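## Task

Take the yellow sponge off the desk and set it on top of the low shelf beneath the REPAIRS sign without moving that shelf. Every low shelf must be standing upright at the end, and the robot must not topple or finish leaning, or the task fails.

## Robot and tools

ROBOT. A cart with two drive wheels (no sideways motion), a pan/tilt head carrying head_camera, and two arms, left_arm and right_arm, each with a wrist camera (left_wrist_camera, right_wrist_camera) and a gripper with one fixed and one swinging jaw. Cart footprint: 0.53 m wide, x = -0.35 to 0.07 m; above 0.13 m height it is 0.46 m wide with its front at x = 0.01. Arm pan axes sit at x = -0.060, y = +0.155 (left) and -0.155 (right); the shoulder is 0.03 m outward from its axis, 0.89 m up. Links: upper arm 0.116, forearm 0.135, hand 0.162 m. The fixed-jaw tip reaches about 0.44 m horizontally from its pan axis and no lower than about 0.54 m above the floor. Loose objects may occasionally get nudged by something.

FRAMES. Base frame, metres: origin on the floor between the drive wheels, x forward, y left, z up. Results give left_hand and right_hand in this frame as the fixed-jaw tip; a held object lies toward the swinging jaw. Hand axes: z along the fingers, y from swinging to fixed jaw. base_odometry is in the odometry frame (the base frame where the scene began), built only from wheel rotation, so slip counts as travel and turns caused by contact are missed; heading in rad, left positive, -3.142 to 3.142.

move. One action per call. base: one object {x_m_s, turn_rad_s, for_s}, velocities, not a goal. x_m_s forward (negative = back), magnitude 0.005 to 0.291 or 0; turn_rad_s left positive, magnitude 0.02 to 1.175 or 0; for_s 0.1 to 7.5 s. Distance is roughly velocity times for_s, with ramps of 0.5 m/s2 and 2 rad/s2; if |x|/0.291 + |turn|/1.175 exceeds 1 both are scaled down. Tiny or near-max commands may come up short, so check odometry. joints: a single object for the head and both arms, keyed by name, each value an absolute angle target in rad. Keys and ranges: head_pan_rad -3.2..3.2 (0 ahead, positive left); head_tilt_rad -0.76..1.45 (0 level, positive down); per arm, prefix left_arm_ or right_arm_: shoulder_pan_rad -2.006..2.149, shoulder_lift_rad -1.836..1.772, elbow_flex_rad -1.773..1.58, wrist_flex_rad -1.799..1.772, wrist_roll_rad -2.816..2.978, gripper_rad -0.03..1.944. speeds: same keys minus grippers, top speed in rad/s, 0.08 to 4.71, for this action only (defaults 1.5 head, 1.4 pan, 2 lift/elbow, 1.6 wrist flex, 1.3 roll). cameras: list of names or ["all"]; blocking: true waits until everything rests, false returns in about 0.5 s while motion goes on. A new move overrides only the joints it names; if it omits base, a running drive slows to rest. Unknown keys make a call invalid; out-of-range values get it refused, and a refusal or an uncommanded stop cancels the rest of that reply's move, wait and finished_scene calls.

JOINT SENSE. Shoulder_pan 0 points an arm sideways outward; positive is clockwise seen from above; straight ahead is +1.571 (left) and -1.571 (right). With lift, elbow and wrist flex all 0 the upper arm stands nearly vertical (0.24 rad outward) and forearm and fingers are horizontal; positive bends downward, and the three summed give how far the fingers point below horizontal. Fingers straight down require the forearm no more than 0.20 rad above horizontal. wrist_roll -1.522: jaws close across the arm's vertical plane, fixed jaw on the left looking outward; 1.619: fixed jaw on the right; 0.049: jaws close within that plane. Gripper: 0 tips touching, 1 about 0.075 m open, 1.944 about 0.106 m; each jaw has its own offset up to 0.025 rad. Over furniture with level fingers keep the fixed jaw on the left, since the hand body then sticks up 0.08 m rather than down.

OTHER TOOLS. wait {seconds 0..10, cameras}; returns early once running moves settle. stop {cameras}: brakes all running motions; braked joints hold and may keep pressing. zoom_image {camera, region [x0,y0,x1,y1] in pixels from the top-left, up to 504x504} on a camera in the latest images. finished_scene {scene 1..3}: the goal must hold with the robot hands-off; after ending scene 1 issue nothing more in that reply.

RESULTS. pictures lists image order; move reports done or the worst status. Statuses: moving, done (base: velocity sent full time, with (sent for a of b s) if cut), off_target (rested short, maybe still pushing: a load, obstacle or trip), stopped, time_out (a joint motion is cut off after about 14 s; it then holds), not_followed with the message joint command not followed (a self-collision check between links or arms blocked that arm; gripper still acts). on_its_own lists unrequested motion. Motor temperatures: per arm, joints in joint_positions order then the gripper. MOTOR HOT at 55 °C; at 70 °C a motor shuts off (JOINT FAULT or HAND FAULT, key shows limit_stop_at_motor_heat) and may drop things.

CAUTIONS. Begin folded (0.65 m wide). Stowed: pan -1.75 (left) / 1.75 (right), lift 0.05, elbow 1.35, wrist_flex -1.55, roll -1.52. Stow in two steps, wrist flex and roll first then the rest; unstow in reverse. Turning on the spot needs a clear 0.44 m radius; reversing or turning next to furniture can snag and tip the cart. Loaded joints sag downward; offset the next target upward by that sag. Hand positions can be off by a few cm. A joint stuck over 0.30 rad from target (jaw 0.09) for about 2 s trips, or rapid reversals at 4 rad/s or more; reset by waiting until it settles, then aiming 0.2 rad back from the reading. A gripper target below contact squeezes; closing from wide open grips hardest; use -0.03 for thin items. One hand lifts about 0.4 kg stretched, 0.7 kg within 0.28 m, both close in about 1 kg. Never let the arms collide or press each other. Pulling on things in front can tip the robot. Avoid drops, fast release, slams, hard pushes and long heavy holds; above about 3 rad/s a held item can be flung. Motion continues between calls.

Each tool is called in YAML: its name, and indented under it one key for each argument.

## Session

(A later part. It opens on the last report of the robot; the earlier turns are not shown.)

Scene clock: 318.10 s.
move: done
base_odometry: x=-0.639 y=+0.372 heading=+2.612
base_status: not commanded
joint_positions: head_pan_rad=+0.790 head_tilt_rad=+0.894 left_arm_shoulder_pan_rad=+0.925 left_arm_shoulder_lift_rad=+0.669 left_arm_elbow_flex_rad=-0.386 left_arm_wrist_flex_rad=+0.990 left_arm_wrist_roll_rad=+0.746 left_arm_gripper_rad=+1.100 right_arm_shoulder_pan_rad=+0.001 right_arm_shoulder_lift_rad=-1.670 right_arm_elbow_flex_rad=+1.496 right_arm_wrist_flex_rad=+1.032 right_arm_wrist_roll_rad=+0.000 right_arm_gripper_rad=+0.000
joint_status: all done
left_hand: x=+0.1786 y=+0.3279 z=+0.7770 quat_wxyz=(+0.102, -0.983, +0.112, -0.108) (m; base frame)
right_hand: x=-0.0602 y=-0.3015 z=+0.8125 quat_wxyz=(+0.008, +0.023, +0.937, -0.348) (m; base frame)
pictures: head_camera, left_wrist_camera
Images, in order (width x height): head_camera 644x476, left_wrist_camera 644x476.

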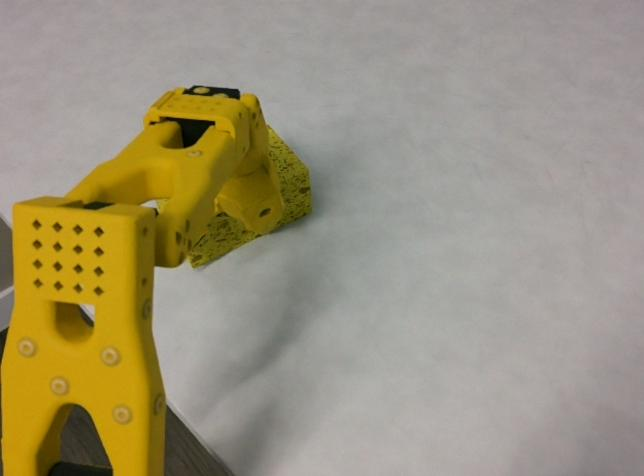

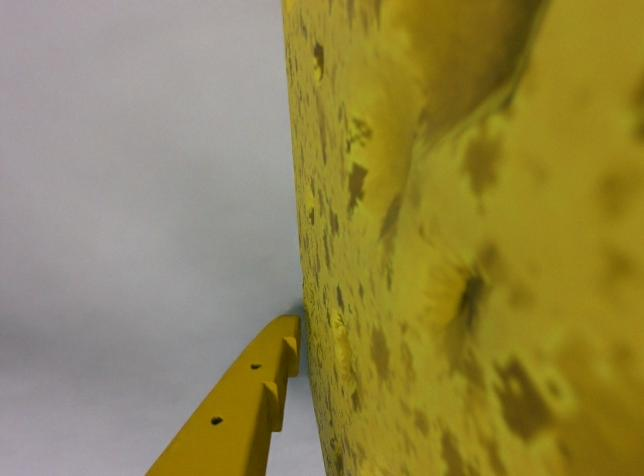

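move:
  joints: {"left_arm_elbow_flex_rad": -0.25, "left_arm_wrist_flex_rad": 0.92}
  speeds: {"left_arm_elbow_flex_rad": 0.2, "left_arm_wrist_flex_rad": 0.15}
  cameras: ["left_wrist_camera"]

move:
  joints: {"left_arm_gripper_rad": 0.35}
  cameras: ["head_camera", "left_wrist_camera"]

Scene clock: 324.47 s.
move: done
base_odometry: x=-0.639 y=+0.372 heading=+2.612
base_status: not commanded
joint_positions: head_pan_rad=+0.790 head_tilt_rad=+0.894 left_arm_shoulder_pan_rad=+0.925 left_arm_shoulder_lift_rad=+0.649 left_arm_elbow_flex_rad=-0.315 left_arm_wrist_flex_rad=+0.912 left_arm_wrist_roll_rad=+0.746 left_arm_gripper_rad=+1.101 right_arm_shoulder_pan_rad=+0.001 right_arm_shoulder_lift_rad=-1.670 right_arm_elbow_flex_rad=+1.496 right_arm_wrist_flex_rad=+1.032 right_arm_wrist_roll_rad=+0.000 right_arm_gripper_rad=+0.000
joint_status: all done
left_hand: x=+0.1794 y=+0.3286 z=+0.7734 quat_wxyz=(+0.111, -0.980, +0.112, -0.117) (m; base frame)
right_hand: x=-0.0602 y=-0.3015 z=+0.8125 quat_wxyz=(+0.008, +0.023, +0.937, -0.348) (m; base frame)
pictures: left_wrist_camera
Images, in order (width x height): left_wrist_camera 644x476.

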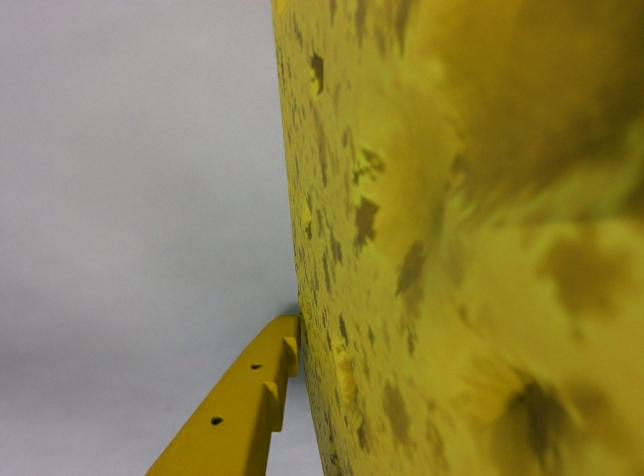

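Scene clock: 325.47 s.
move: off_target
base_odometry: x=-0.639 y=+0.372 heading=+2.612
base_status: not commanded
joint_positions: head_pan_rad=+0.790 head_tilt_rad=+0.894 left_arm_shoulder_pan_rad=+0.925 left_arm_shoulder_lift_rad=+0.562 left_arm_elbow_flex_rad=-0.315 left_arm_wrist_flex_rad=+0.907 left_arm_wrist_roll_rad=+0.746 left_arm_gripper_rad=+0.463 right_arm_shoulder_pan_rad=+0.001 right_arm_shoulder_lift_rad=-1.670 right_arm_elbow_flex_rad=+1.496 right_arm_wrist_flex_rad=+1.032 right_arm_wrist_roll_rad=+0.000 right_arm_gripper_rad=+0.000
joint_status: left_arm_gripper_rad off_target (ended at +0.464, target +0.350)
left_hand: x=+0.1875 y=+0.3347 z=+0.7973 quat_wxyz=(+0.143, -0.972, +0.111, -0.150) (m; base frame)
right_hand: x=-0.0602 y=-0.3015 z=+0.8125 quat_wxyz=(+0.008, +0.023, +0.937, -0.348) (m; base frame)
pictures: head_camera, left_wrist_camera
Images, in order (width x height): head_camera 644x476, left_wrist_camera 644x476.

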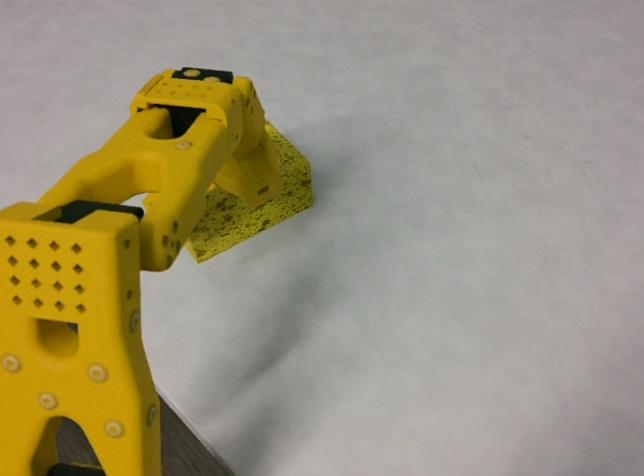

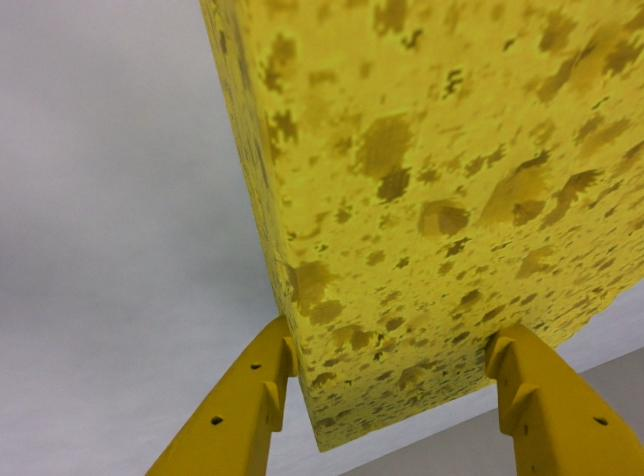

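move:
  joints: {"left_arm_shoulder_lift_rad": 0.3, "left_arm_elbow_flex_rad": -0.42}

move:
  joints: {"left_arm_gripper_rad": 1.8, "left_arm_shoulder_pan_rad": 0.85, "left_arm_wrist_flex_rad": 1.22}
  cameras: ["head_camera", "left_wrist_camera"]

Scene clock: 340.57 s.
move: done
base_odometry: x=-0.639 y=+0.372 heading=+2.612
base_status: not commanded
joint_positions: head_pan_rad=+0.790 head_tilt_rad=+0.894 left_arm_shoulder_pan_rad=+0.925 left_arm_shoulder_lift_rad=+0.361 left_arm_elbow_flex_rad=-0.386 left_arm_wrist_flex_rad=+0.919 left_arm_wrist_roll_rad=+0.751 left_arm_gripper_rad=+0.356 right_arm_shoulder_pan_rad=+0.001 right_arm_shoulder_lift_rad=-1.670 right_arm_elbow_flex_rad=+1.496 right_arm_wrist_flex_rad=+1.032 right_arm_wrist_roll_rad=+0.000 right_arm_gripper_rad=+0.000
joint_status: all done
on_its_own: left_arm_gripper_rad moved -0.107 to your old target +0.350
left_hand: x=+0.2045 y=+0.3474 z=+0.8691 quat_wxyz=(+0.228, -0.937, +0.105, -0.241) (m; base frame)
right_hand: x=-0.0602 y=-0.3015 z=+0.8125 quat_wxyz=(+0.008, +0.023, +0.937, -0.348) (m; base frame)
pictures: none

Scene clock: 341.83 s.
move: done
base_odometry: x=-0.639 y=+0.372 heading=+2.612
base_status: not commanded
joint_positions: head_pan_rad=+0.790 head_tilt_rad=+0.894 left_arm_shoulder_pan_rad=+0.853 left_arm_shoulder_lift_rad=+0.360 left_arm_elbow_flex_rad=-0.386 left_arm_wrist_flex_rad=+1.215 left_arm_wrist_roll_rad=+0.751 left_arm_gripper_rad=+1.792 right_arm_shoulder_pan_rad=+0.003 right_arm_shoulder_lift_rad=-1.670 right_arm_elbow_flex_rad=+1.496 right_arm_wrist_flex_rad=+1.032 right_arm_wrist_roll_rad=+0.000 right_arm_gripper_rad=+0.000
joint_status: all done
left_hand: x=+0.1585 y=+0.3385 z=+0.8471 quat_wxyz=(+0.135, -0.979, +0.074, -0.133) (m; base frame)
right_hand: x=-0.0604 y=-0.3015 z=+0.8125 quat_wxyz=(+0.008, +0.024, +0.937, -0.348) (m; base frame)
pictures: head_camera, left_wrist_camera
Images, in order (width x height): head_camera 644x476, left_wrist_camera 644x476.

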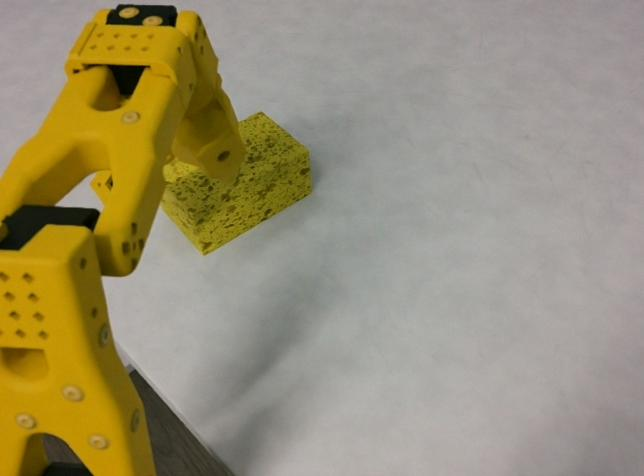

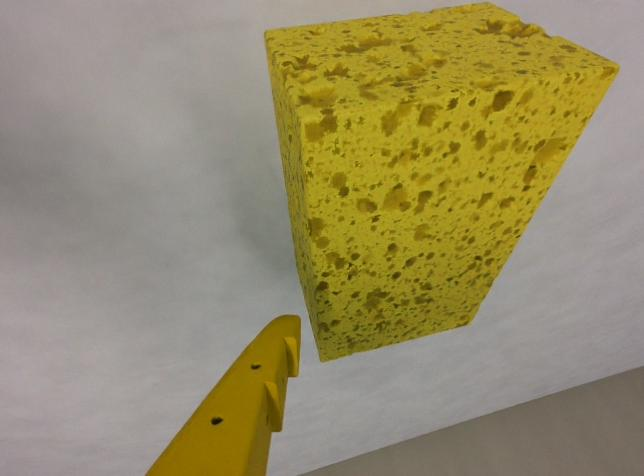

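move:
  joints: {"left_arm_shoulder_lift_rad": 0.645, "left_arm_elbow_flex_rad": -0.53, "left_arm_wrist_flex_rad": 1.313, "left_arm_shoulder_pan_rad": 0.88}
  speeds: {"left_arm_shoulder_lift_rad": 0.25}
  cameras: ["head_camera", "left_wrist_camera"]

Scene clock: 365.23 s.
move: done
base_odometry: x=-0.639 y=+0.372 heading=+2.612
base_status: not commanded
joint_positions: head_pan_rad=+0.790 head_tilt_rad=+0.894 left_arm_shoulder_pan_rad=+0.875 left_arm_shoulder_lift_rad=+0.656 left_arm_elbow_flex_rad=-0.498 left_arm_wrist_flex_rad=+1.307 left_arm_wrist_roll_rad=+0.751 left_arm_gripper_rad=+1.792 right_arm_shoulder_pan_rad=+0.003 right_arm_shoulder_lift_rad=-1.670 right_arm_elbow_flex_rad=+1.496 right_arm_wrist_flex_rad=+1.032 right_arm_wrist_roll_rad=+0.000 right_arm_gripper_rad=+0.000
joint_status: all done
left_hand: x=+0.1479 y=+0.3217 z=+0.7899 quat_wxyz=(+0.037, -0.995, +0.086, -0.038) (m; base frame)
right_hand: x=-0.0604 y=-0.3015 z=+0.8125 quat_wxyz=(+0.008, +0.024, +0.937, -0.348) (m; base frame)
pictures: head_camera, left_wrist_camera
Images, in order (width x height): head_camera 644x476, left_wrist_camera 644x476.

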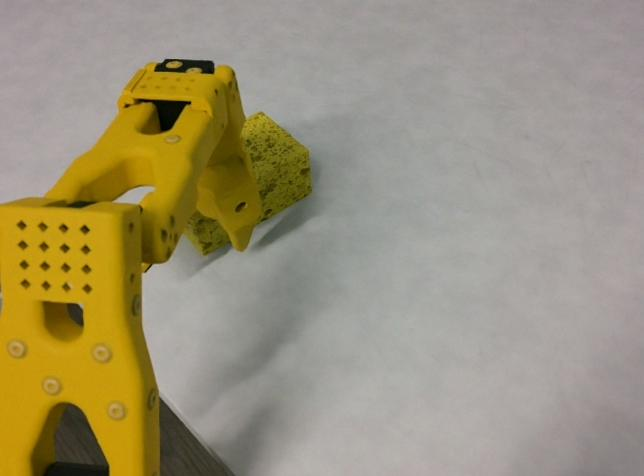

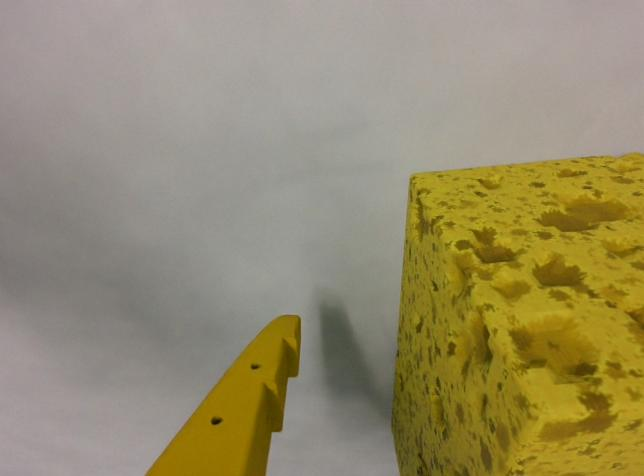

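move:
  joints: {"left_arm_shoulder_lift_rad": 0.77, "left_arm_elbow_flex_rad": -0.72, "left_arm_wrist_flex_rad": 1.234, "left_arm_shoulder_pan_rad": 0.905}
  speeds: {"left_arm_shoulder_lift_rad": 0.25, "left_arm_elbow_flex_rad": 0.4}
  cameras: ["head_camera", "left_wrist_camera"]

Scene clock: 376.97 s.
move: done
base_odometry: x=-0.639 y=+0.372 heading=+2.612
base_status: not commanded
joint_positions: head_pan_rad=+0.790 head_tilt_rad=+0.894 left_arm_shoulder_pan_rad=+0.898 left_arm_shoulder_lift_rad=+0.781 left_arm_elbow_flex_rad=-0.687 left_arm_wrist_flex_rad=+1.241 left_arm_wrist_roll_rad=+0.751 left_arm_gripper_rad=+1.792 right_arm_shoulder_pan_rad=+0.003 right_arm_shoulder_lift_rad=-1.670 right_arm_elbow_flex_rad=+1.496 right_arm_wrist_flex_rad=+1.032 right_arm_wrist_roll_rad=+0.000 right_arm_gripper_rad=+0.000
joint_status: all done
left_hand: x=+0.1748 y=+0.3353 z=+0.7891 quat_wxyz=(+0.082, -0.988, +0.097, -0.084) (m; base frame)
right_hand: x=-0.0604 y=-0.3015 z=+0.8125 quat_wxyz=(+0.008, +0.024, +0.937, -0.348) (m; base frame)
pictures: head_camera, left_wrist_camera
Images, in order (width x height): head_camera 644x476, left_wrist_camera 644x476.

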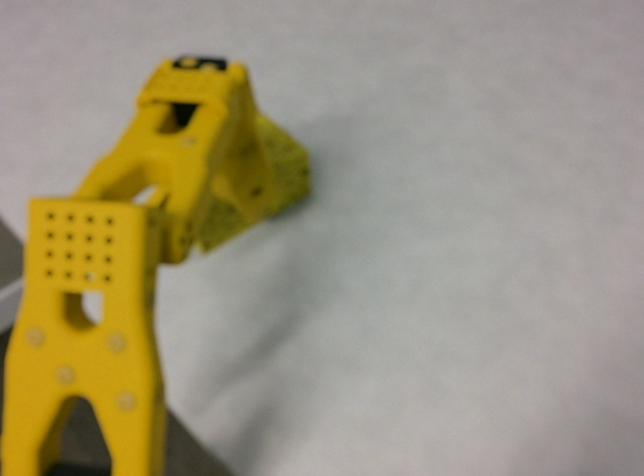

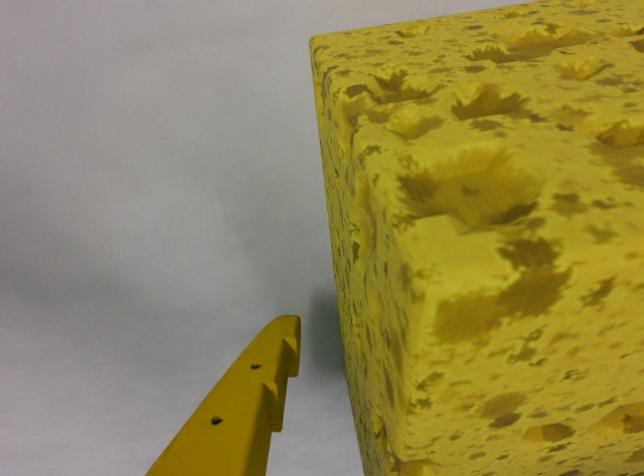

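move:
  joints: {"left_arm_shoulder_lift_rad": 0.803, "left_arm_elbow_flex_rad": -0.67, "left_arm_wrist_flex_rad": 1.14, "left_arm_shoulder_pan_rad": 0.92}
  speeds: {"left_arm_shoulder_lift_rad": 0.25, "left_arm_elbow_flex_rad": 0.4, "left_arm_wrist_flex_rad": 0.3}

move:
  joints: {"left_arm_gripper_rad": 0.55}
  cameras: ["head_camera", "left_wrist_camera"]

Scene clock: 385.37 s.
move: done
base_odometry: x=-0.639 y=+0.372 heading=+2.612
base_status: not commanded
joint_positions: head_pan_rad=+0.790 head_tilt_rad=+0.894 left_arm_shoulder_pan_rad=+0.919 left_arm_shoulder_lift_rad=+0.817 left_arm_elbow_flex_rad=-0.668 left_arm_wrist_flex_rad=+1.146 left_arm_wrist_roll_rad=+0.751 left_arm_gripper_rad=+1.792 right_arm_shoulder_pan_rad=+0.003 right_arm_shoulder_lift_rad=-1.670 right_arm_elbow_flex_rad=+1.496 right_arm_wrist_flex_rad=+1.032 right_arm_wrist_roll_rad=+0.000 right_arm_gripper_rad=+0.000
joint_status: all done
left_hand: x=+0.1849 y=+0.3350 z=+0.7798 quat_wxyz=(+0.095, -0.985, +0.107, -0.100) (m; base frame)
right_hand: x=-0.0604 y=-0.3015 z=+0.8125 quat_wxyz=(+0.008, +0.024, +0.937, -0.348) (m; base frame)
pictures: none

Scene clock: 386.67 s.
move: off_target
base_odometry: x=-0.639 y=+0.372 heading=+2.612
base_status: not commanded
joint_positions: head_pan_rad=+0.790 head_tilt_rad=+0.894 left_arm_shoulder_pan_rad=+0.913 left_arm_shoulder_lift_rad=+0.764 left_arm_elbow_flex_rad=-0.690 left_arm_wrist_flex_rad=+1.134 left_arm_wrist_roll_rad=+0.748 left_arm_gripper_rad=+0.618 right_arm_shoulder_pan_rad=+0.003 right_arm_shoulder_lift_rad=-1.670 right_arm_elbow_flex_rad=+1.496 right_arm_wrist_flex_rad=+1.032 right_arm_wrist_roll_rad=+0.000 right_arm_gripper_rad=+0.000
joint_status: left_arm_gripper_rad off_target (ended at +0.618, target +0.550)
left_hand: x=+0.1924 y=+0.3432 z=+0.7988 quat_wxyz=(+0.125, -0.978, +0.105, -0.130) (m; base frame)
right_hand: x=-0.0604 y=-0.3015 z=+0.8125 quat_wxyz=(+0.008, +0.024, +0.937, -0.348) (m; base frame)
pictures: head_camera, left_wrist_camera
Images, in order (width x height): head_camera 644x476, left_wrist_camera 644x476.

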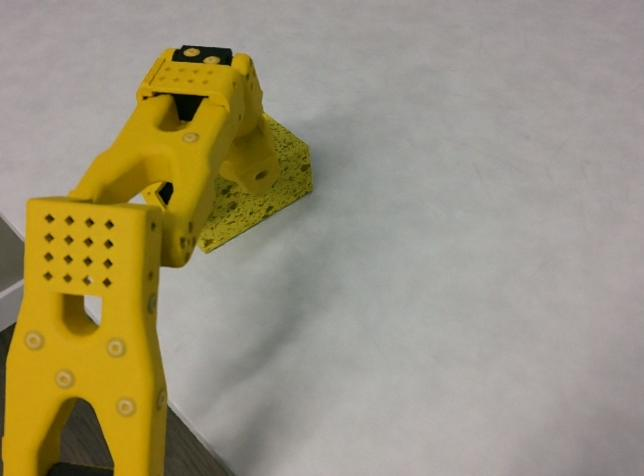

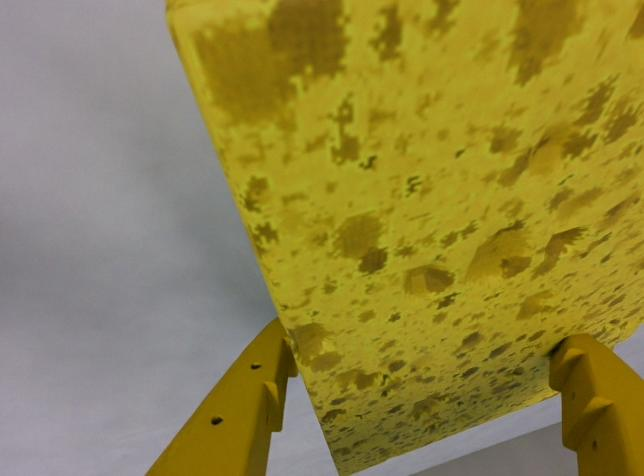

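move:
  joints: {"left_arm_shoulder_lift_rad": 0.4}

move:
  base: {"x_m_s": 0.06, "for_s": 0.42}
  joints: {"left_arm_shoulder_lift_rad": 0.6, "left_arm_elbow_flex_rad": -0.95, "left_arm_wrist_flex_rad": 1.475, "left_arm_shoulder_pan_rad": 0.865, "left_arm_wrist_roll_rad": 0.8, "left_arm_gripper_rad": 1.25}
  cameras: ["head_camera", "left_wrist_camera"]

Scene clock: 423.33 s.
move: done
base_odometry: x=-0.639 y=+0.372 heading=+2.612
base_status: not commanded
joint_positions: head_pan_rad=+0.790 head_tilt_rad=+0.894 left_arm_shoulder_pan_rad=+0.916 left_arm_shoulder_lift_rad=+0.461 left_arm_elbow_flex_rad=-0.667 left_arm_wrist_flex_rad=+1.146 left_arm_wrist_roll_rad=+0.754 left_arm_gripper_rad=+0.555 right_arm_shoulder_pan_rad=+0.001 right_arm_shoulder_lift_rad=-1.670 right_arm_elbow_flex_rad=+1.496 right_arm_wrist_flex_rad=+1.032 right_arm_wrist_roll_rad=+0.000 right_arm_gripper_rad=+0.000
joint_status: all done
on_its_own: left_arm_gripper_rad moved -0.063 to your old target +0.550
left_hand: x=+0.2022 y=+0.3495 z=+0.8819 quat_wxyz=(+0.214, -0.945, +0.100, -0.225) (m; base frame)
right_hand: x=-0.0602 y=-0.3015 z=+0.8125 quat_wxyz=(+0.008, +0.023, +0.937, -0.348) (m; base frame)
pictures: none

Scene clock: 424.53 s.
move: done
base_odometry: x=-0.662 y=+0.385 heading=+2.612
base_status: done (sent for 0.43 of 0.43 s)
joint_positions: head_pan_rad=+0.790 head_tilt_rad=+0.894 left_arm_shoulder_pan_rad=+0.870 left_arm_shoulder_lift_rad=+0.610 left_arm_elbow_flex_rad=-0.917 left_arm_wrist_flex_rad=+1.472 left_arm_wrist_roll_rad=+0.795 left_arm_gripper_rad=+1.243 right_arm_shoulder_pan_rad=-0.004 right_arm_shoulder_lift_rad=-1.670 right_arm_elbow_flex_rad=+1.496 right_arm_wrist_flex_rad=+1.032 right_arm_wrist_roll_rad=+0.000 right_arm_gripper_rad=+0.000
joint_status: all done
left_hand: x=+0.1753 y=+0.3461 z=+0.8663 quat_wxyz=(+0.139, -0.978, +0.060, -0.146) (m; base frame)
right_hand: x=-0.0595 y=-0.3015 z=+0.8125 quat_wxyz=(+0.009, +0.021, +0.937, -0.348) (m; base frame)
pictures: head_camera, left_wrist_camera
Images, in order (width x height): head_camera 644x476, left_wrist_camera 644x476.

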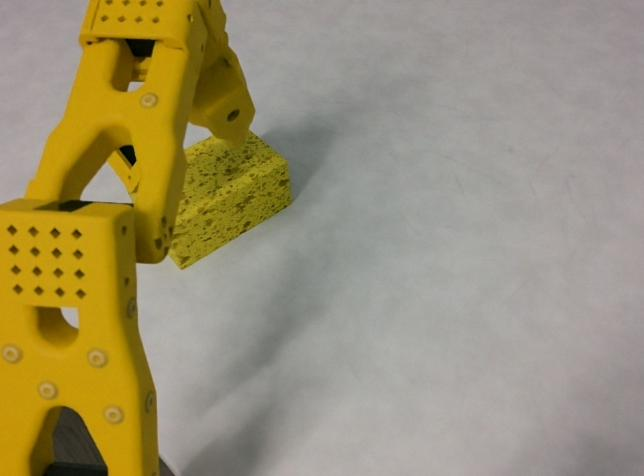

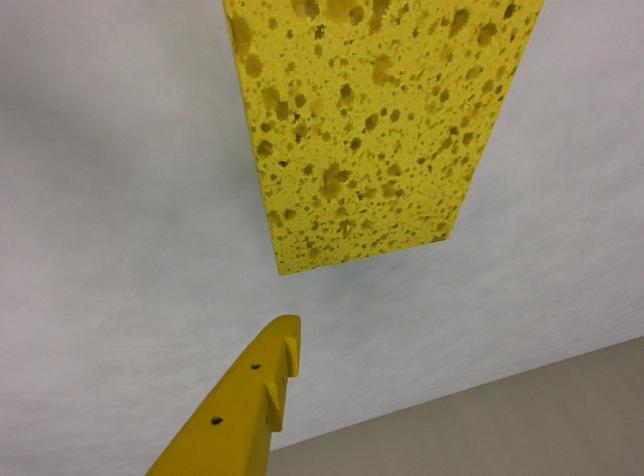

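move:
  joints: {"left_arm_shoulder_lift_rad": 0.81}
  speeds: {"left_arm_shoulder_lift_rad": 0.5}
  cameras: ["left_wrist_camera"]

Scene clock: 431.93 s.
move: done
base_odometry: x=-0.662 y=+0.385 heading=+2.612
base_status: not commanded
joint_positions: head_pan_rad=+0.790 head_tilt_rad=+0.894 left_arm_shoulder_pan_rad=+0.870 left_arm_shoulder_lift_rad=+0.823 left_arm_elbow_flex_rad=-0.918 left_arm_wrist_flex_rad=+1.472 left_arm_wrist_roll_rad=+0.795 left_arm_gripper_rad=+1.243 right_arm_shoulder_pan_rad=-0.004 right_arm_shoulder_lift_rad=-1.670 right_arm_elbow_flex_rad=+1.496 right_arm_wrist_flex_rad=+1.032 right_arm_wrist_roll_rad=+0.000 right_arm_gripper_rad=+0.000
joint_status: all done
left_hand: x=+0.1663 y=+0.3385 z=+0.8095 quat_wxyz=(+0.067, -0.993, +0.061, -0.070) (m; base frame)
right_hand: x=-0.0595 y=-0.3015 z=+0.8125 quat_wxyz=(+0.009, +0.021, +0.937, -0.348) (m; base frame)
pictures: left_wrist_camera
Images, in order (width x height): left_wrist_camera 644x476.

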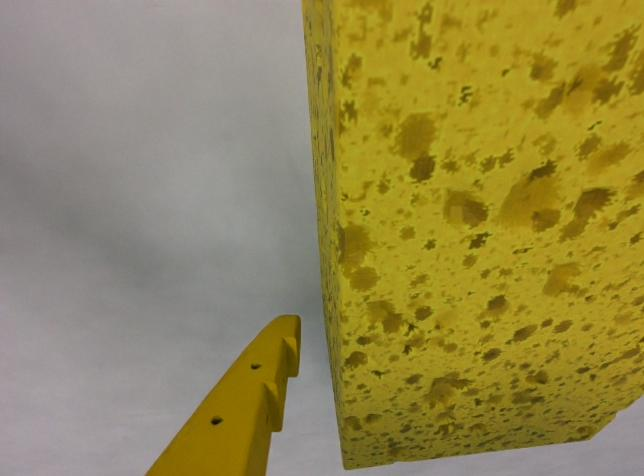

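move:
  joints: {"left_arm_shoulder_lift_rad": 0.955}
  speeds: {"left_arm_shoulder_lift_rad": 0.3}
  cameras: ["left_wrist_camera"]

move:
  joints: {"left_arm_gripper_rad": 0.65}
  cameras: ["head_camera", "left_wrist_camera"]

Scene clock: 440.37 s.
move: done
base_odometry: x=-0.662 y=+0.385 heading=+2.612
base_status: not commanded
joint_positions: head_pan_rad=+0.790 head_tilt_rad=+0.894 left_arm_shoulder_pan_rad=+0.868 left_arm_shoulder_lift_rad=+0.950 left_arm_elbow_flex_rad=-0.941 left_arm_wrist_flex_rad=+1.462 left_arm_wrist_roll_rad=+0.795 left_arm_gripper_rad=+1.247 right_arm_shoulder_pan_rad=-0.004 right_arm_shoulder_lift_rad=-1.670 right_arm_elbow_flex_rad=+1.496 right_arm_wrist_flex_rad=+1.032 right_arm_wrist_roll_rad=+0.000 right_arm_gripper_rad=+0.000
joint_status: all done
left_hand: x=+0.1601 y=+0.3338 z=+0.7804 quat_wxyz=(+0.034, -0.997, +0.061, -0.036) (m; base frame)
right_hand: x=-0.0595 y=-0.3015 z=+0.8125 quat_wxyz=(+0.009, +0.021, +0.937, -0.348) (m; base frame)
pictures: left_wrist_camera
Images, in order (width x height): left_wrist_camera 644x476.

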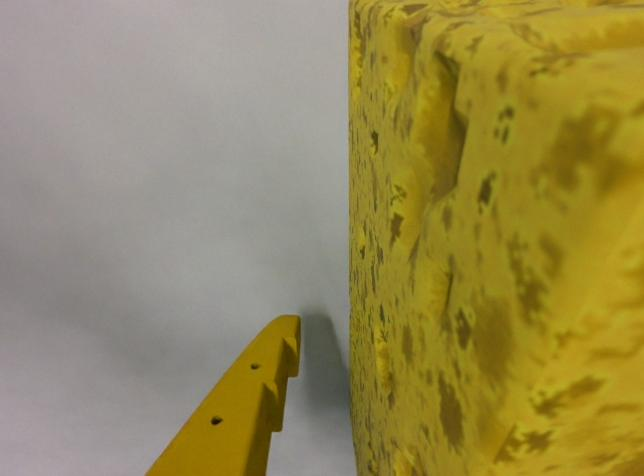

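Scene clock: 441.20 s.
move: off_target
base_odometry: x=-0.662 y=+0.385 heading=+2.612
base_status: not commanded
joint_positions: head_pan_rad=+0.790 head_tilt_rad=+0.894 left_arm_shoulder_pan_rad=+0.859 left_arm_shoulder_lift_rad=+0.932 left_arm_elbow_flex_rad=-0.970 left_arm_wrist_flex_rad=+1.462 left_arm_wrist_roll_rad=+0.795 left_arm_gripper_rad=+0.910 right_arm_shoulder_pan_rad=-0.004 right_arm_shoulder_lift_rad=-1.670 right_arm_elbow_flex_rad=+1.496 right_arm_wrist_flex_rad=+1.032 right_arm_wrist_roll_rad=+0.000 right_arm_gripper_rad=+0.000
joint_status: left_arm_gripper_rad off_target (ended at +0.910, target +0.650)
left_hand: x=+0.1634 y=+0.3401 z=+0.7895 quat_wxyz=(+0.051, -0.996, +0.056, -0.053) (m; base frame)
right_hand: x=-0.0595 y=-0.3015 z=+0.8125 quat_wxyz=(+0.009, +0.021, +0.937, -0.348) (m; base frame)
pictures: head_camera, left_wrist_camera
Images, in order (width x height): head_camera 644x476, left_wrist_camera 644x476.

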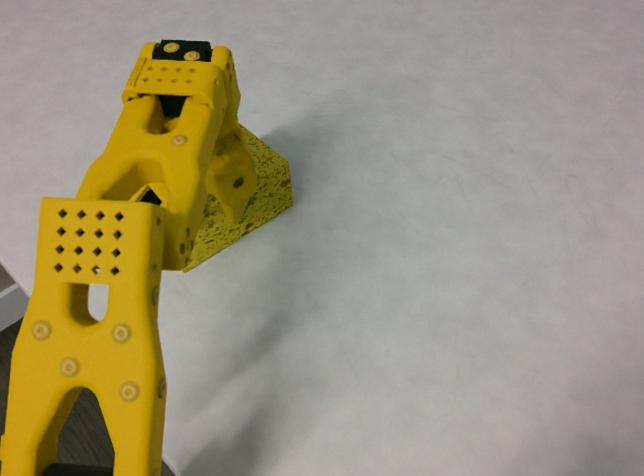

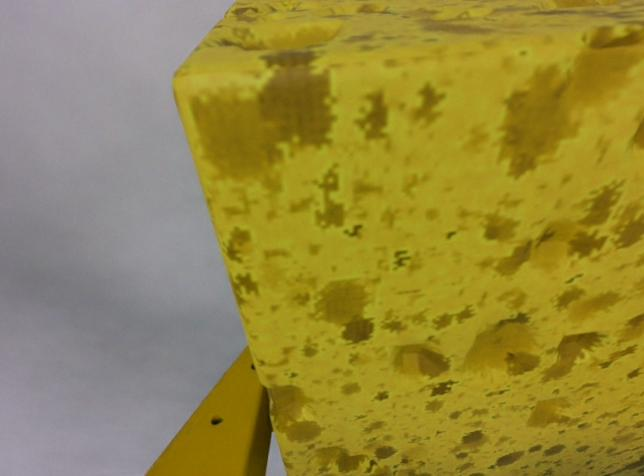

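move:
  joints: {"left_arm_shoulder_lift_rad": 0.45}
  speeds: {"left_arm_shoulder_lift_rad": 0.5}
  cameras: ["head_camera", "left_wrist_camera"]

Scene clock: 448.17 s.
move: done
base_odometry: x=-0.662 y=+0.385 heading=+2.612
base_status: not commanded
joint_positions: head_pan_rad=+0.790 head_tilt_rad=+0.894 left_arm_shoulder_pan_rad=+0.865 left_arm_shoulder_lift_rad=+0.510 left_arm_elbow_flex_rad=-0.949 left_arm_wrist_flex_rad=+1.478 left_arm_wrist_roll_rad=+0.798 left_arm_gripper_rad=+0.657 right_arm_shoulder_pan_rad=-0.002 right_arm_shoulder_lift_rad=-1.670 right_arm_elbow_flex_rad=+1.496 right_arm_wrist_flex_rad=+1.032 right_arm_wrist_roll_rad=+0.000 right_arm_gripper_rad=+0.000
joint_status: all done
on_its_own: left_arm_gripper_rad moved -0.253 to your old target +0.650
left_hand: x=+0.1769 y=+0.3492 z=+0.8995 quat_wxyz=(+0.182, -0.963, +0.056, -0.190) (m; base frame)
right_hand: x=-0.0597 y=-0.3015 z=+0.8125 quat_wxyz=(+0.009, +0.022, +0.937, -0.348) (m; base frame)
pictures: head_camera, left_wrist_camera
Images, in order (width x height): head_camera 644x476, left_wrist_camera 644x476.

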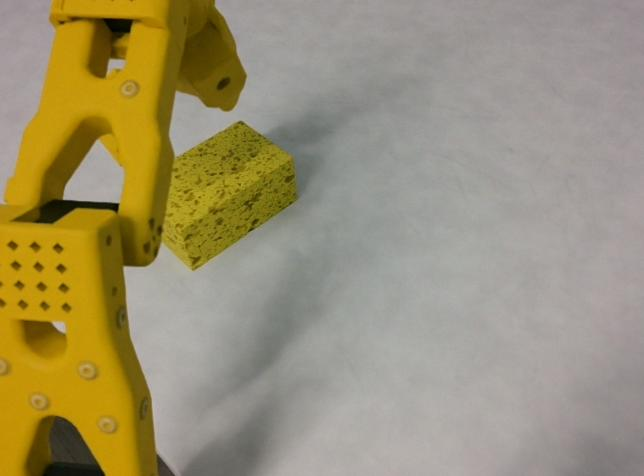

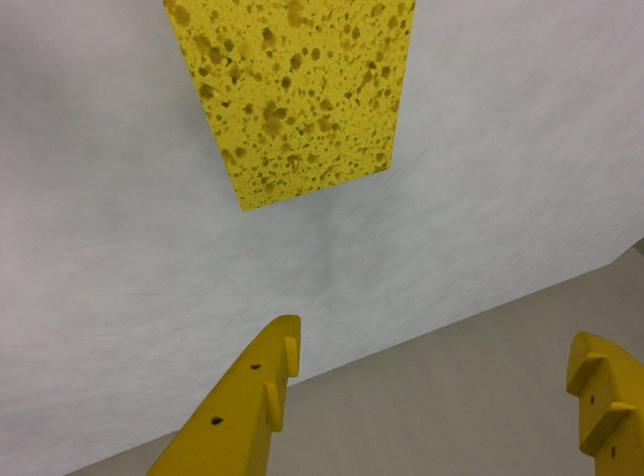

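move:
  joints: {"left_arm_shoulder_lift_rad": 0.3, "left_arm_gripper_rad": 0.0, "left_arm_wrist_roll_rad": -1.52, "left_arm_shoulder_pan_rad": 0.6}

move:
  joints: {"left_arm_shoulder_lift_rad": 0.75, "left_arm_elbow_flex_rad": -0.92, "left_arm_wrist_flex_rad": 0.786}
  cameras: ["head_camera", "left_wrist_camera"]

Scene clock: 471.80 s.
move: done
base_odometry: x=-0.662 y=+0.385 heading=+2.612
base_status: not commanded
joint_positions: head_pan_rad=+0.790 head_tilt_rad=+0.894 left_arm_shoulder_pan_rad=+0.606 left_arm_shoulder_lift_rad=+0.355 left_arm_elbow_flex_rad=-0.949 left_arm_wrist_flex_rad=+1.478 left_arm_wrist_roll_rad=-1.515 left_arm_gripper_rad=+0.006 right_arm_shoulder_pan_rad=-0.002 right_arm_shoulder_lift_rad=-1.670 right_arm_elbow_flex_rad=+1.496 right_arm_wrist_flex_rad=+1.032 right_arm_wrist_roll_rad=+0.000 right_arm_gripper_rad=+0.000
joint_status: all done
left_hand: x=+0.1081 y=+0.4111 z=+0.9454 quat_wxyz=(+0.299, -0.440, +0.833, +0.155) (m; base frame)
right_hand: x=-0.0597 y=-0.3015 z=+0.8125 quat_wxyz=(+0.009, +0.022, +0.937, -0.348) (m; base frame)
pictures: none

Scene clock: 473.07 s.
move: done
base_odometry: x=-0.662 y=+0.385 heading=+2.612
base_status: not commanded
joint_positions: head_pan_rad=+0.790 head_tilt_rad=+0.894 left_arm_shoulder_pan_rad=+0.606 left_arm_shoulder_lift_rad=+0.766 left_arm_elbow_flex_rad=-0.915 left_arm_wrist_flex_rad=+0.800 left_arm_wrist_roll_rad=-1.515 left_arm_gripper_rad=+0.006 right_arm_shoulder_pan_rad=-0.002 right_arm_shoulder_lift_rad=-1.670 right_arm_elbow_flex_rad=+1.496 right_arm_wrist_flex_rad=+1.032 right_arm_wrist_roll_rad=+0.000 right_arm_gripper_rad=+0.000
joint_status: all done
left_hand: x=+0.1551 y=+0.4790 z=+0.8835 quat_wxyz=(+0.394, -0.419, +0.792, +0.205) (m; base frame)
right_hand: x=-0.0597 y=-0.3015 z=+0.8125 quat_wxyz=(+0.009, +0.022, +0.937, -0.348) (m; base frame)
pictures: head_camera, left_wrist_camera
Images, in order (width x height): head_camera 644x476, left_wrist_camera 644x476.

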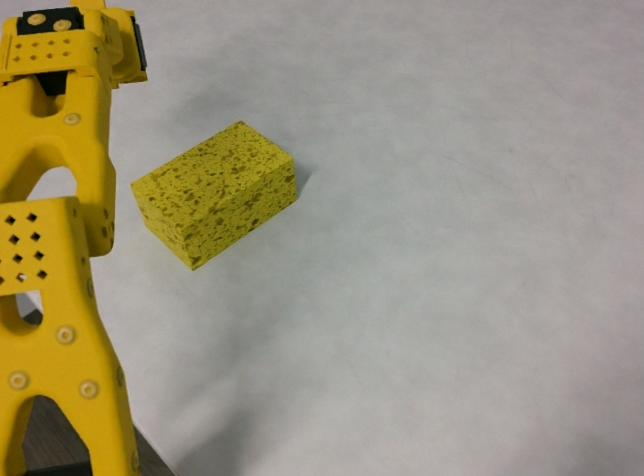

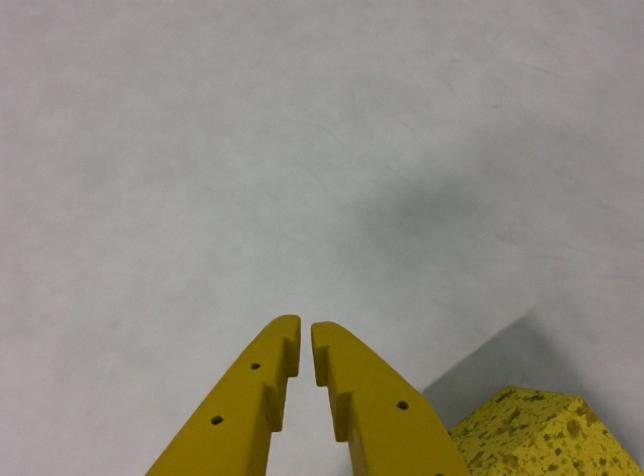

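move:
  joints: {"left_arm_shoulder_lift_rad": 1.0}
  speeds: {"left_arm_shoulder_lift_rad": 0.5}
  cameras: ["left_wrist_camera"]

move:
  joints: {"left_arm_shoulder_lift_rad": 0.587, "left_arm_elbow_flex_rad": -0.39, "left_arm_wrist_flex_rad": 1.027, "left_arm_shoulder_pan_rad": 0.86}
  speeds: {"left_arm_shoulder_lift_rad": 0.2, "left_arm_elbow_flex_rad": 0.25, "left_arm_wrist_flex_rad": 0.12, "left_arm_shoulder_pan_rad": 0.13}
  cameras: ["head_camera", "left_wrist_camera"]

Scene clock: 480.73 s.
move: done
base_odometry: x=-0.662 y=+0.385 heading=+2.612
base_status: not commanded
joint_positions: head_pan_rad=+0.790 head_tilt_rad=+0.894 left_arm_shoulder_pan_rad=+0.606 left_arm_shoulder_lift_rad=+1.018 left_arm_elbow_flex_rad=-0.915 left_arm_wrist_flex_rad=+0.798 left_arm_wrist_roll_rad=-1.515 left_arm_gripper_rad=+0.006 right_arm_shoulder_pan_rad=-0.002 right_arm_shoulder_lift_rad=-1.670 right_arm_elbow_flex_rad=+1.496 right_arm_wrist_flex_rad=+1.032 right_arm_wrist_roll_rad=+0.000 right_arm_gripper_rad=+0.000
joint_status: all done
left_hand: x=+0.1473 y=+0.4677 z=+0.7947 quat_wxyz=(+0.292, -0.441, +0.835, +0.152) (m; base frame)
right_hand: x=-0.0597 y=-0.3015 z=+0.8125 quat_wxyz=(+0.009, +0.022, +0.937, -0.348) (m; base frame)
pictures: left_wrist_camera
Images, in order (width x height): left_wrist_camera 644x476.

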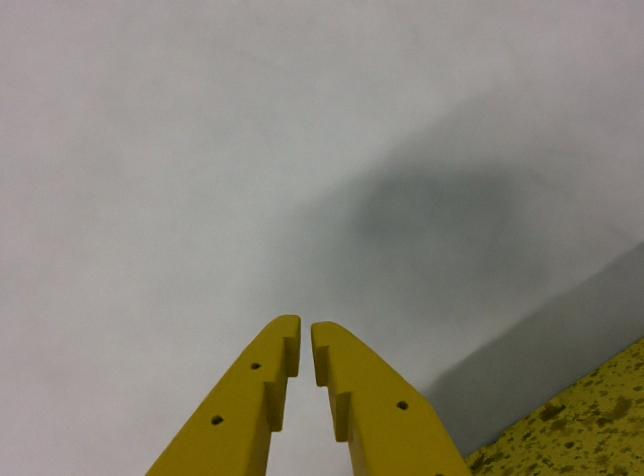

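Scene clock: 483.27 s.
move: done
base_odometry: x=-0.662 y=+0.385 heading=+2.612
base_status: not commanded
joint_positions: head_pan_rad=+0.790 head_tilt_rad=+0.894 left_arm_shoulder_pan_rad=+0.851 left_arm_shoulder_lift_rad=+0.652 left_arm_elbow_flex_rad=-0.389 left_arm_wrist_flex_rad=+1.024 left_arm_wrist_roll_rad=-1.515 left_arm_gripper_rad=+0.006 right_arm_shoulder_pan_rad=-0.002 right_arm_shoulder_lift_rad=-1.670 right_arm_elbow_flex_rad=+1.496 right_arm_wrist_flex_rad=+1.032 right_arm_wrist_roll_rad=+0.000 right_arm_gripper_rad=+0.000
joint_status: all done
left_hand: x=+0.1585 y=+0.3567 z=+0.7822 quat_wxyz=(+0.133, -0.352, +0.925, +0.049) (m; base frame)
right_hand: x=-0.0597 y=-0.3015 z=+0.8125 quat_wxyz=(+0.009, +0.022, +0.937, -0.348) (m; base frame)
pictures: head_camera, left_wrist_camera
Images, in order (width x height): head_camera 644x476, left_wrist_camera 644x476.

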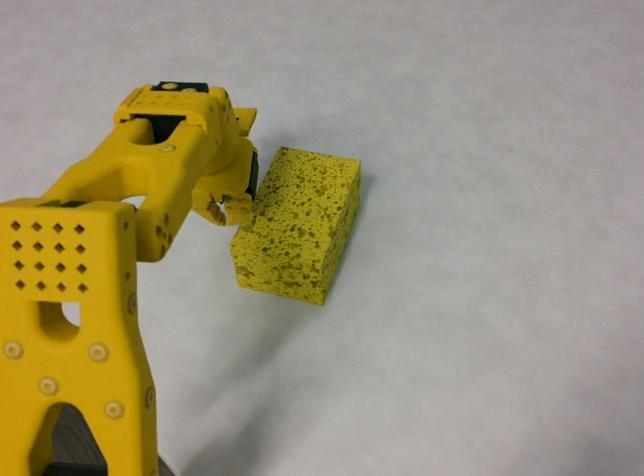

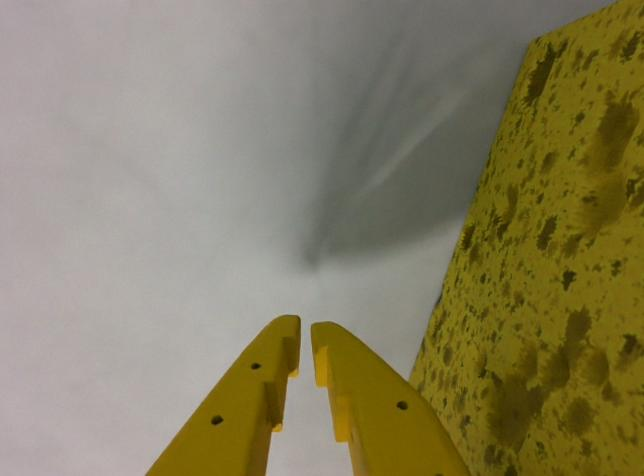

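move:
  joints: {"left_arm_shoulder_lift_rad": 0.15, "left_arm_elbow_flex_rad": -0.2}

move:
  joints: {"left_arm_shoulder_lift_rad": 0.27, "left_arm_elbow_flex_rad": -0.05, "left_arm_wrist_flex_rad": 0.76, "left_arm_shoulder_pan_rad": 0.93, "left_arm_wrist_roll_rad": -1.63, "left_arm_gripper_rad": 1.3}
  cameras: ["head_camera", "left_wrist_camera"]

Scene clock: 508.00 s.
move: done
base_odometry: x=-0.662 y=+0.385 heading=+2.612
base_status: not commanded
joint_positions: head_pan_rad=+0.790 head_tilt_rad=+0.894 left_arm_shoulder_pan_rad=+0.853 left_arm_shoulder_lift_rad=+0.206 left_arm_elbow_flex_rad=-0.197 left_arm_wrist_flex_rad=+1.024 left_arm_wrist_roll_rad=-1.515 left_arm_gripper_rad=+0.006 right_arm_shoulder_pan_rad=-0.002 right_arm_shoulder_lift_rad=-1.670 right_arm_elbow_flex_rad=+1.496 right_arm_wrist_flex_rad=+1.032 right_arm_wrist_roll_rad=+0.000 right_arm_gripper_rad=+0.000
joint_status: all done
left_hand: x=+0.1593 y=+0.3567 z=+0.8645 quat_wxyz=(+0.249, -0.342, +0.901, +0.093) (m; base frame)
right_hand: x=-0.0597 y=-0.3015 z=+0.8125 quat_wxyz=(+0.009, +0.022, +0.937, -0.348) (m; base frame)
pictures: none

Scene clock: 509.17 s.
move: done
base_odometry: x=-0.662 y=+0.385 heading=+2.612
base_status: not commanded
joint_positions: head_pan_rad=+0.790 head_tilt_rad=+0.894 left_arm_shoulder_pan_rad=+0.924 left_arm_shoulder_lift_rad=+0.278 left_arm_elbow_flex_rad=-0.049 left_arm_wrist_flex_rad=+0.770 left_arm_wrist_roll_rad=-1.627 left_arm_gripper_rad=+1.292 right_arm_shoulder_pan_rad=-0.002 right_arm_shoulder_lift_rad=-1.670 right_arm_elbow_flex_rad=+1.496 right_arm_wrist_flex_rad=+1.032 right_arm_wrist_roll_rad=+0.000 right_arm_gripper_rad=+0.000
joint_status: all done
left_hand: x=+0.1811 y=+0.3469 z=+0.8341 quat_wxyz=(+0.262, -0.257, +0.924, +0.103) (m; base frame)
right_hand: x=-0.0597 y=-0.3015 z=+0.8125 quat_wxyz=(+0.009, +0.022, +0.937, -0.348) (m; base frame)
pictures: head_camera, left_wrist_camera
Images, in order (width x height): head_camera 644x476, left_wrist_camera 644x476.

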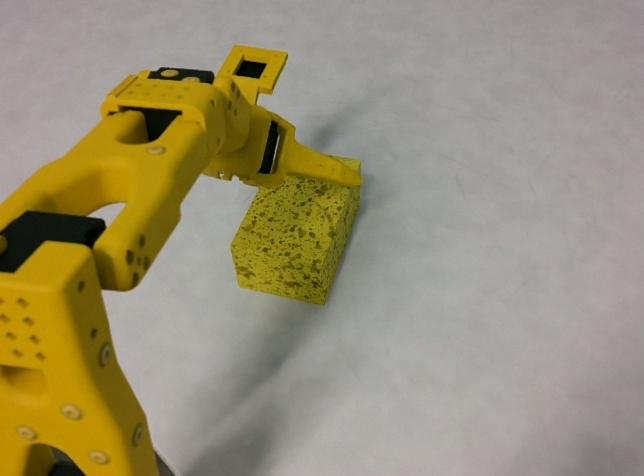

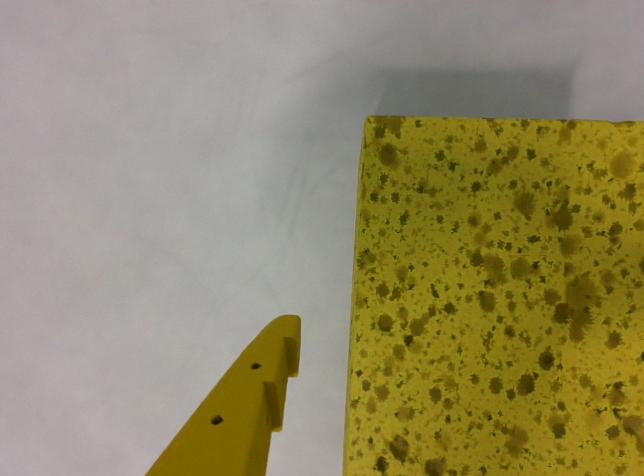

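move:
  joints: {"left_arm_shoulder_lift_rad": 0.49, "left_arm_elbow_flex_rad": -0.035, "left_arm_wrist_flex_rad": 0.655, "left_arm_shoulder_pan_rad": 0.955}
  speeds: {"left_arm_shoulder_lift_rad": 0.25, "left_arm_wrist_flex_rad": 0.2}
  cameras: ["head_camera", "left_wrist_camera"]

Scene clock: 516.57 s.
move: done
base_odometry: x=-0.662 y=+0.385 heading=+2.612
base_status: not commanded
joint_positions: head_pan_rad=+0.790 head_tilt_rad=+0.894 left_arm_shoulder_pan_rad=+0.950 left_arm_shoulder_lift_rad=+0.488 left_arm_elbow_flex_rad=-0.032 left_arm_wrist_flex_rad=+0.662 left_arm_wrist_roll_rad=-1.627 left_arm_gripper_rad=+1.295 right_arm_shoulder_pan_rad=-0.002 right_arm_shoulder_lift_rad=-1.670 right_arm_elbow_flex_rad=+1.496 right_arm_wrist_flex_rad=+1.032 right_arm_wrist_roll_rad=+0.000 right_arm_gripper_rad=+0.000
joint_status: all done
left_hand: x=+0.1811 y=+0.3370 z=+0.7813 quat_wxyz=(+0.210, -0.249, +0.942, +0.080) (m; base frame)
right_hand: x=-0.0597 y=-0.3015 z=+0.8125 quat_wxyz=(+0.009, +0.022, +0.937, -0.348) (m; base frame)
pictures: head_camera, left_wrist_camera
Images, in order (width x height): head_camera 644x476, left_wrist_camera 644x476.

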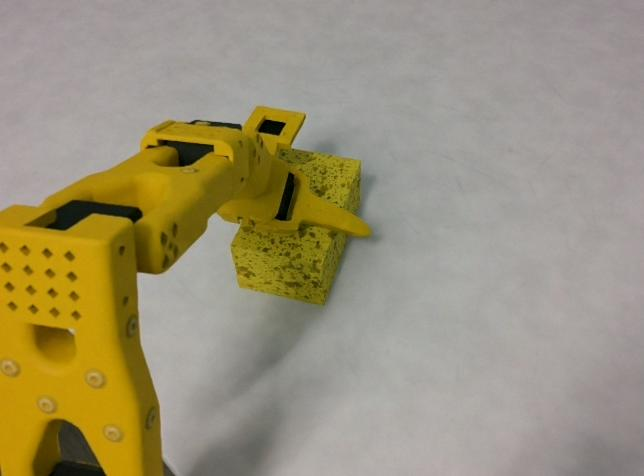

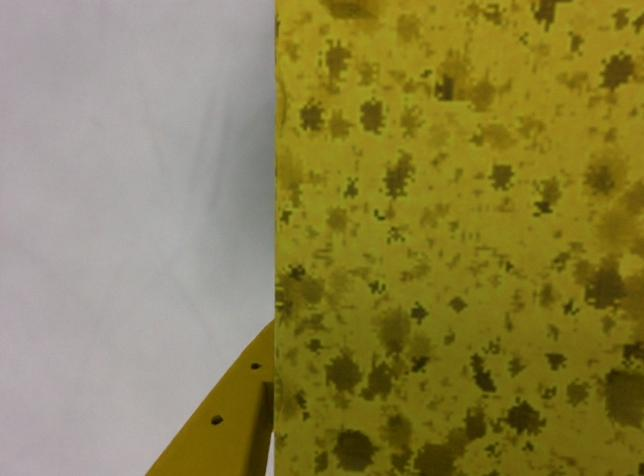

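move:
  joints: {"left_arm_shoulder_lift_rad": 0.53, "left_arm_wrist_flex_rad": 0.63}
  speeds: {"left_arm_shoulder_lift_rad": 0.2}

move:
  joints: {"left_arm_gripper_rad": 0.6}

move:
  joints: {"left_arm_shoulder_lift_rad": 0.2}
  speeds: {"left_arm_shoulder_lift_rad": 0.4}
  cameras: ["head_camera", "left_wrist_camera"]

Scene clock: 522.77 s.
move: done
base_odometry: x=-0.662 y=+0.385 heading=+2.612
base_status: not commanded
joint_positions: head_pan_rad=+0.790 head_tilt_rad=+0.894 left_arm_shoulder_pan_rad=+0.956 left_arm_shoulder_lift_rad=+0.508 left_arm_elbow_flex_rad=-0.036 left_arm_wrist_flex_rad=+0.639 left_arm_wrist_roll_rad=-1.627 left_arm_gripper_rad=+1.298 right_arm_shoulder_pan_rad=-0.002 right_arm_shoulder_lift_rad=-1.670 right_arm_elbow_flex_rad=+1.496 right_arm_wrist_flex_rad=+1.032 right_arm_wrist_roll_rad=+0.000 right_arm_gripper_rad=+0.000
joint_status: all done
left_hand: x=+0.1839 y=+0.3367 z=+0.7784 quat_wxyz=(+0.213, -0.246, +0.942, +0.080) (m; base frame)
right_hand: x=-0.0597 y=-0.3015 z=+0.8125 quat_wxyz=(+0.009, +0.022, +0.937, -0.348) (m; base frame)
pictures: none

Scene clock: 523.63 s.
move: off_target
base_odometry: x=-0.662 y=+0.385 heading=+2.612
base_status: not commanded
joint_positions: head_pan_rad=+0.790 head_tilt_rad=+0.894 left_arm_shoulder_pan_rad=+0.957 left_arm_shoulder_lift_rad=+0.499 left_arm_elbow_flex_rad=-0.042 left_arm_wrist_flex_rad=+0.626 left_arm_wrist_roll_rad=-1.627 left_arm_gripper_rad=+1.042 right_arm_shoulder_pan_rad=-0.002 right_arm_shoulder_lift_rad=-1.670 right_arm_elbow_flex_rad=+1.496 right_arm_wrist_flex_rad=+1.032 right_arm_wrist_roll_rad=+0.000 right_arm_gripper_rad=+0.000
joint_status: left_arm_gripper_rad off_target (ended at +1.041, target +0.600)
left_hand: x=+0.1874 y=+0.3386 z=+0.7831 quat_wxyz=(+0.226, -0.244, +0.939, +0.085) (m; base frame)
right_hand: x=-0.0597 y=-0.3015 z=+0.8125 quat_wxyz=(+0.009, +0.022, +0.937, -0.348) (m; base frame)
pictures: none

Scene clock: 525.03 s.
move: done
base_odometry: x=-0.662 y=+0.385 heading=+2.612
base_status: not commanded
joint_positions: head_pan_rad=+0.790 head_tilt_rad=+0.894 left_arm_shoulder_pan_rad=+0.957 left_arm_shoulder_lift_rad=+0.264 left_arm_elbow_flex_rad=-0.030 left_arm_wrist_flex_rad=+0.635 left_arm_wrist_roll_rad=-1.636 left_arm_gripper_rad=+1.023 right_arm_shoulder_pan_rad=-0.004 right_arm_shoulder_lift_rad=-1.670 right_arm_elbow_flex_rad=+1.496 right_arm_wrist_flex_rad=+1.032 right_arm_wrist_roll_rad=+0.000 right_arm_gripper_rad=+0.000
joint_status: all done
left_hand: x=+0.1999 y=+0.3474 z=+0.8468 quat_wxyz=(+0.321, -0.232, +0.910, +0.122) (m; base frame)
right_hand: x=-0.0595 y=-0.3015 z=+0.8125 quat_wxyz=(+0.009, +0.021, +0.937, -0.348) (m; base frame)
pictures: head_camera, left_wrist_camera
Images, in order (width x height): head_camera 644x476, left_wrist_camera 644x476.

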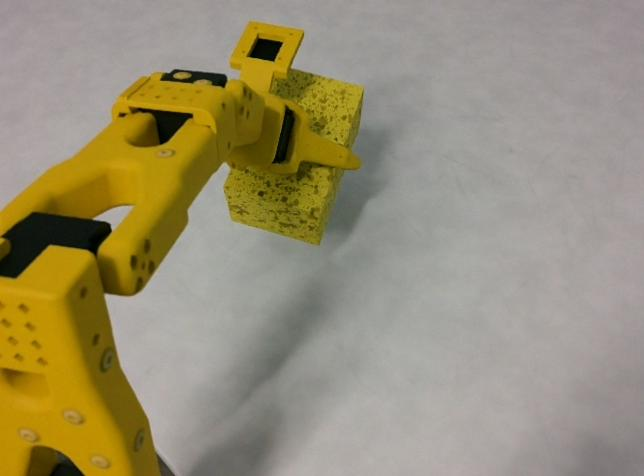

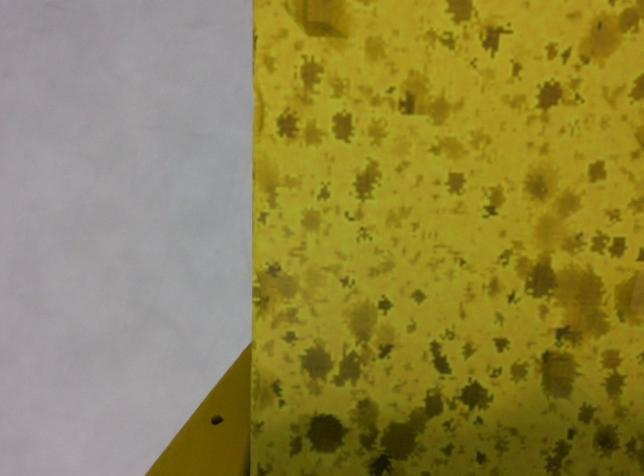

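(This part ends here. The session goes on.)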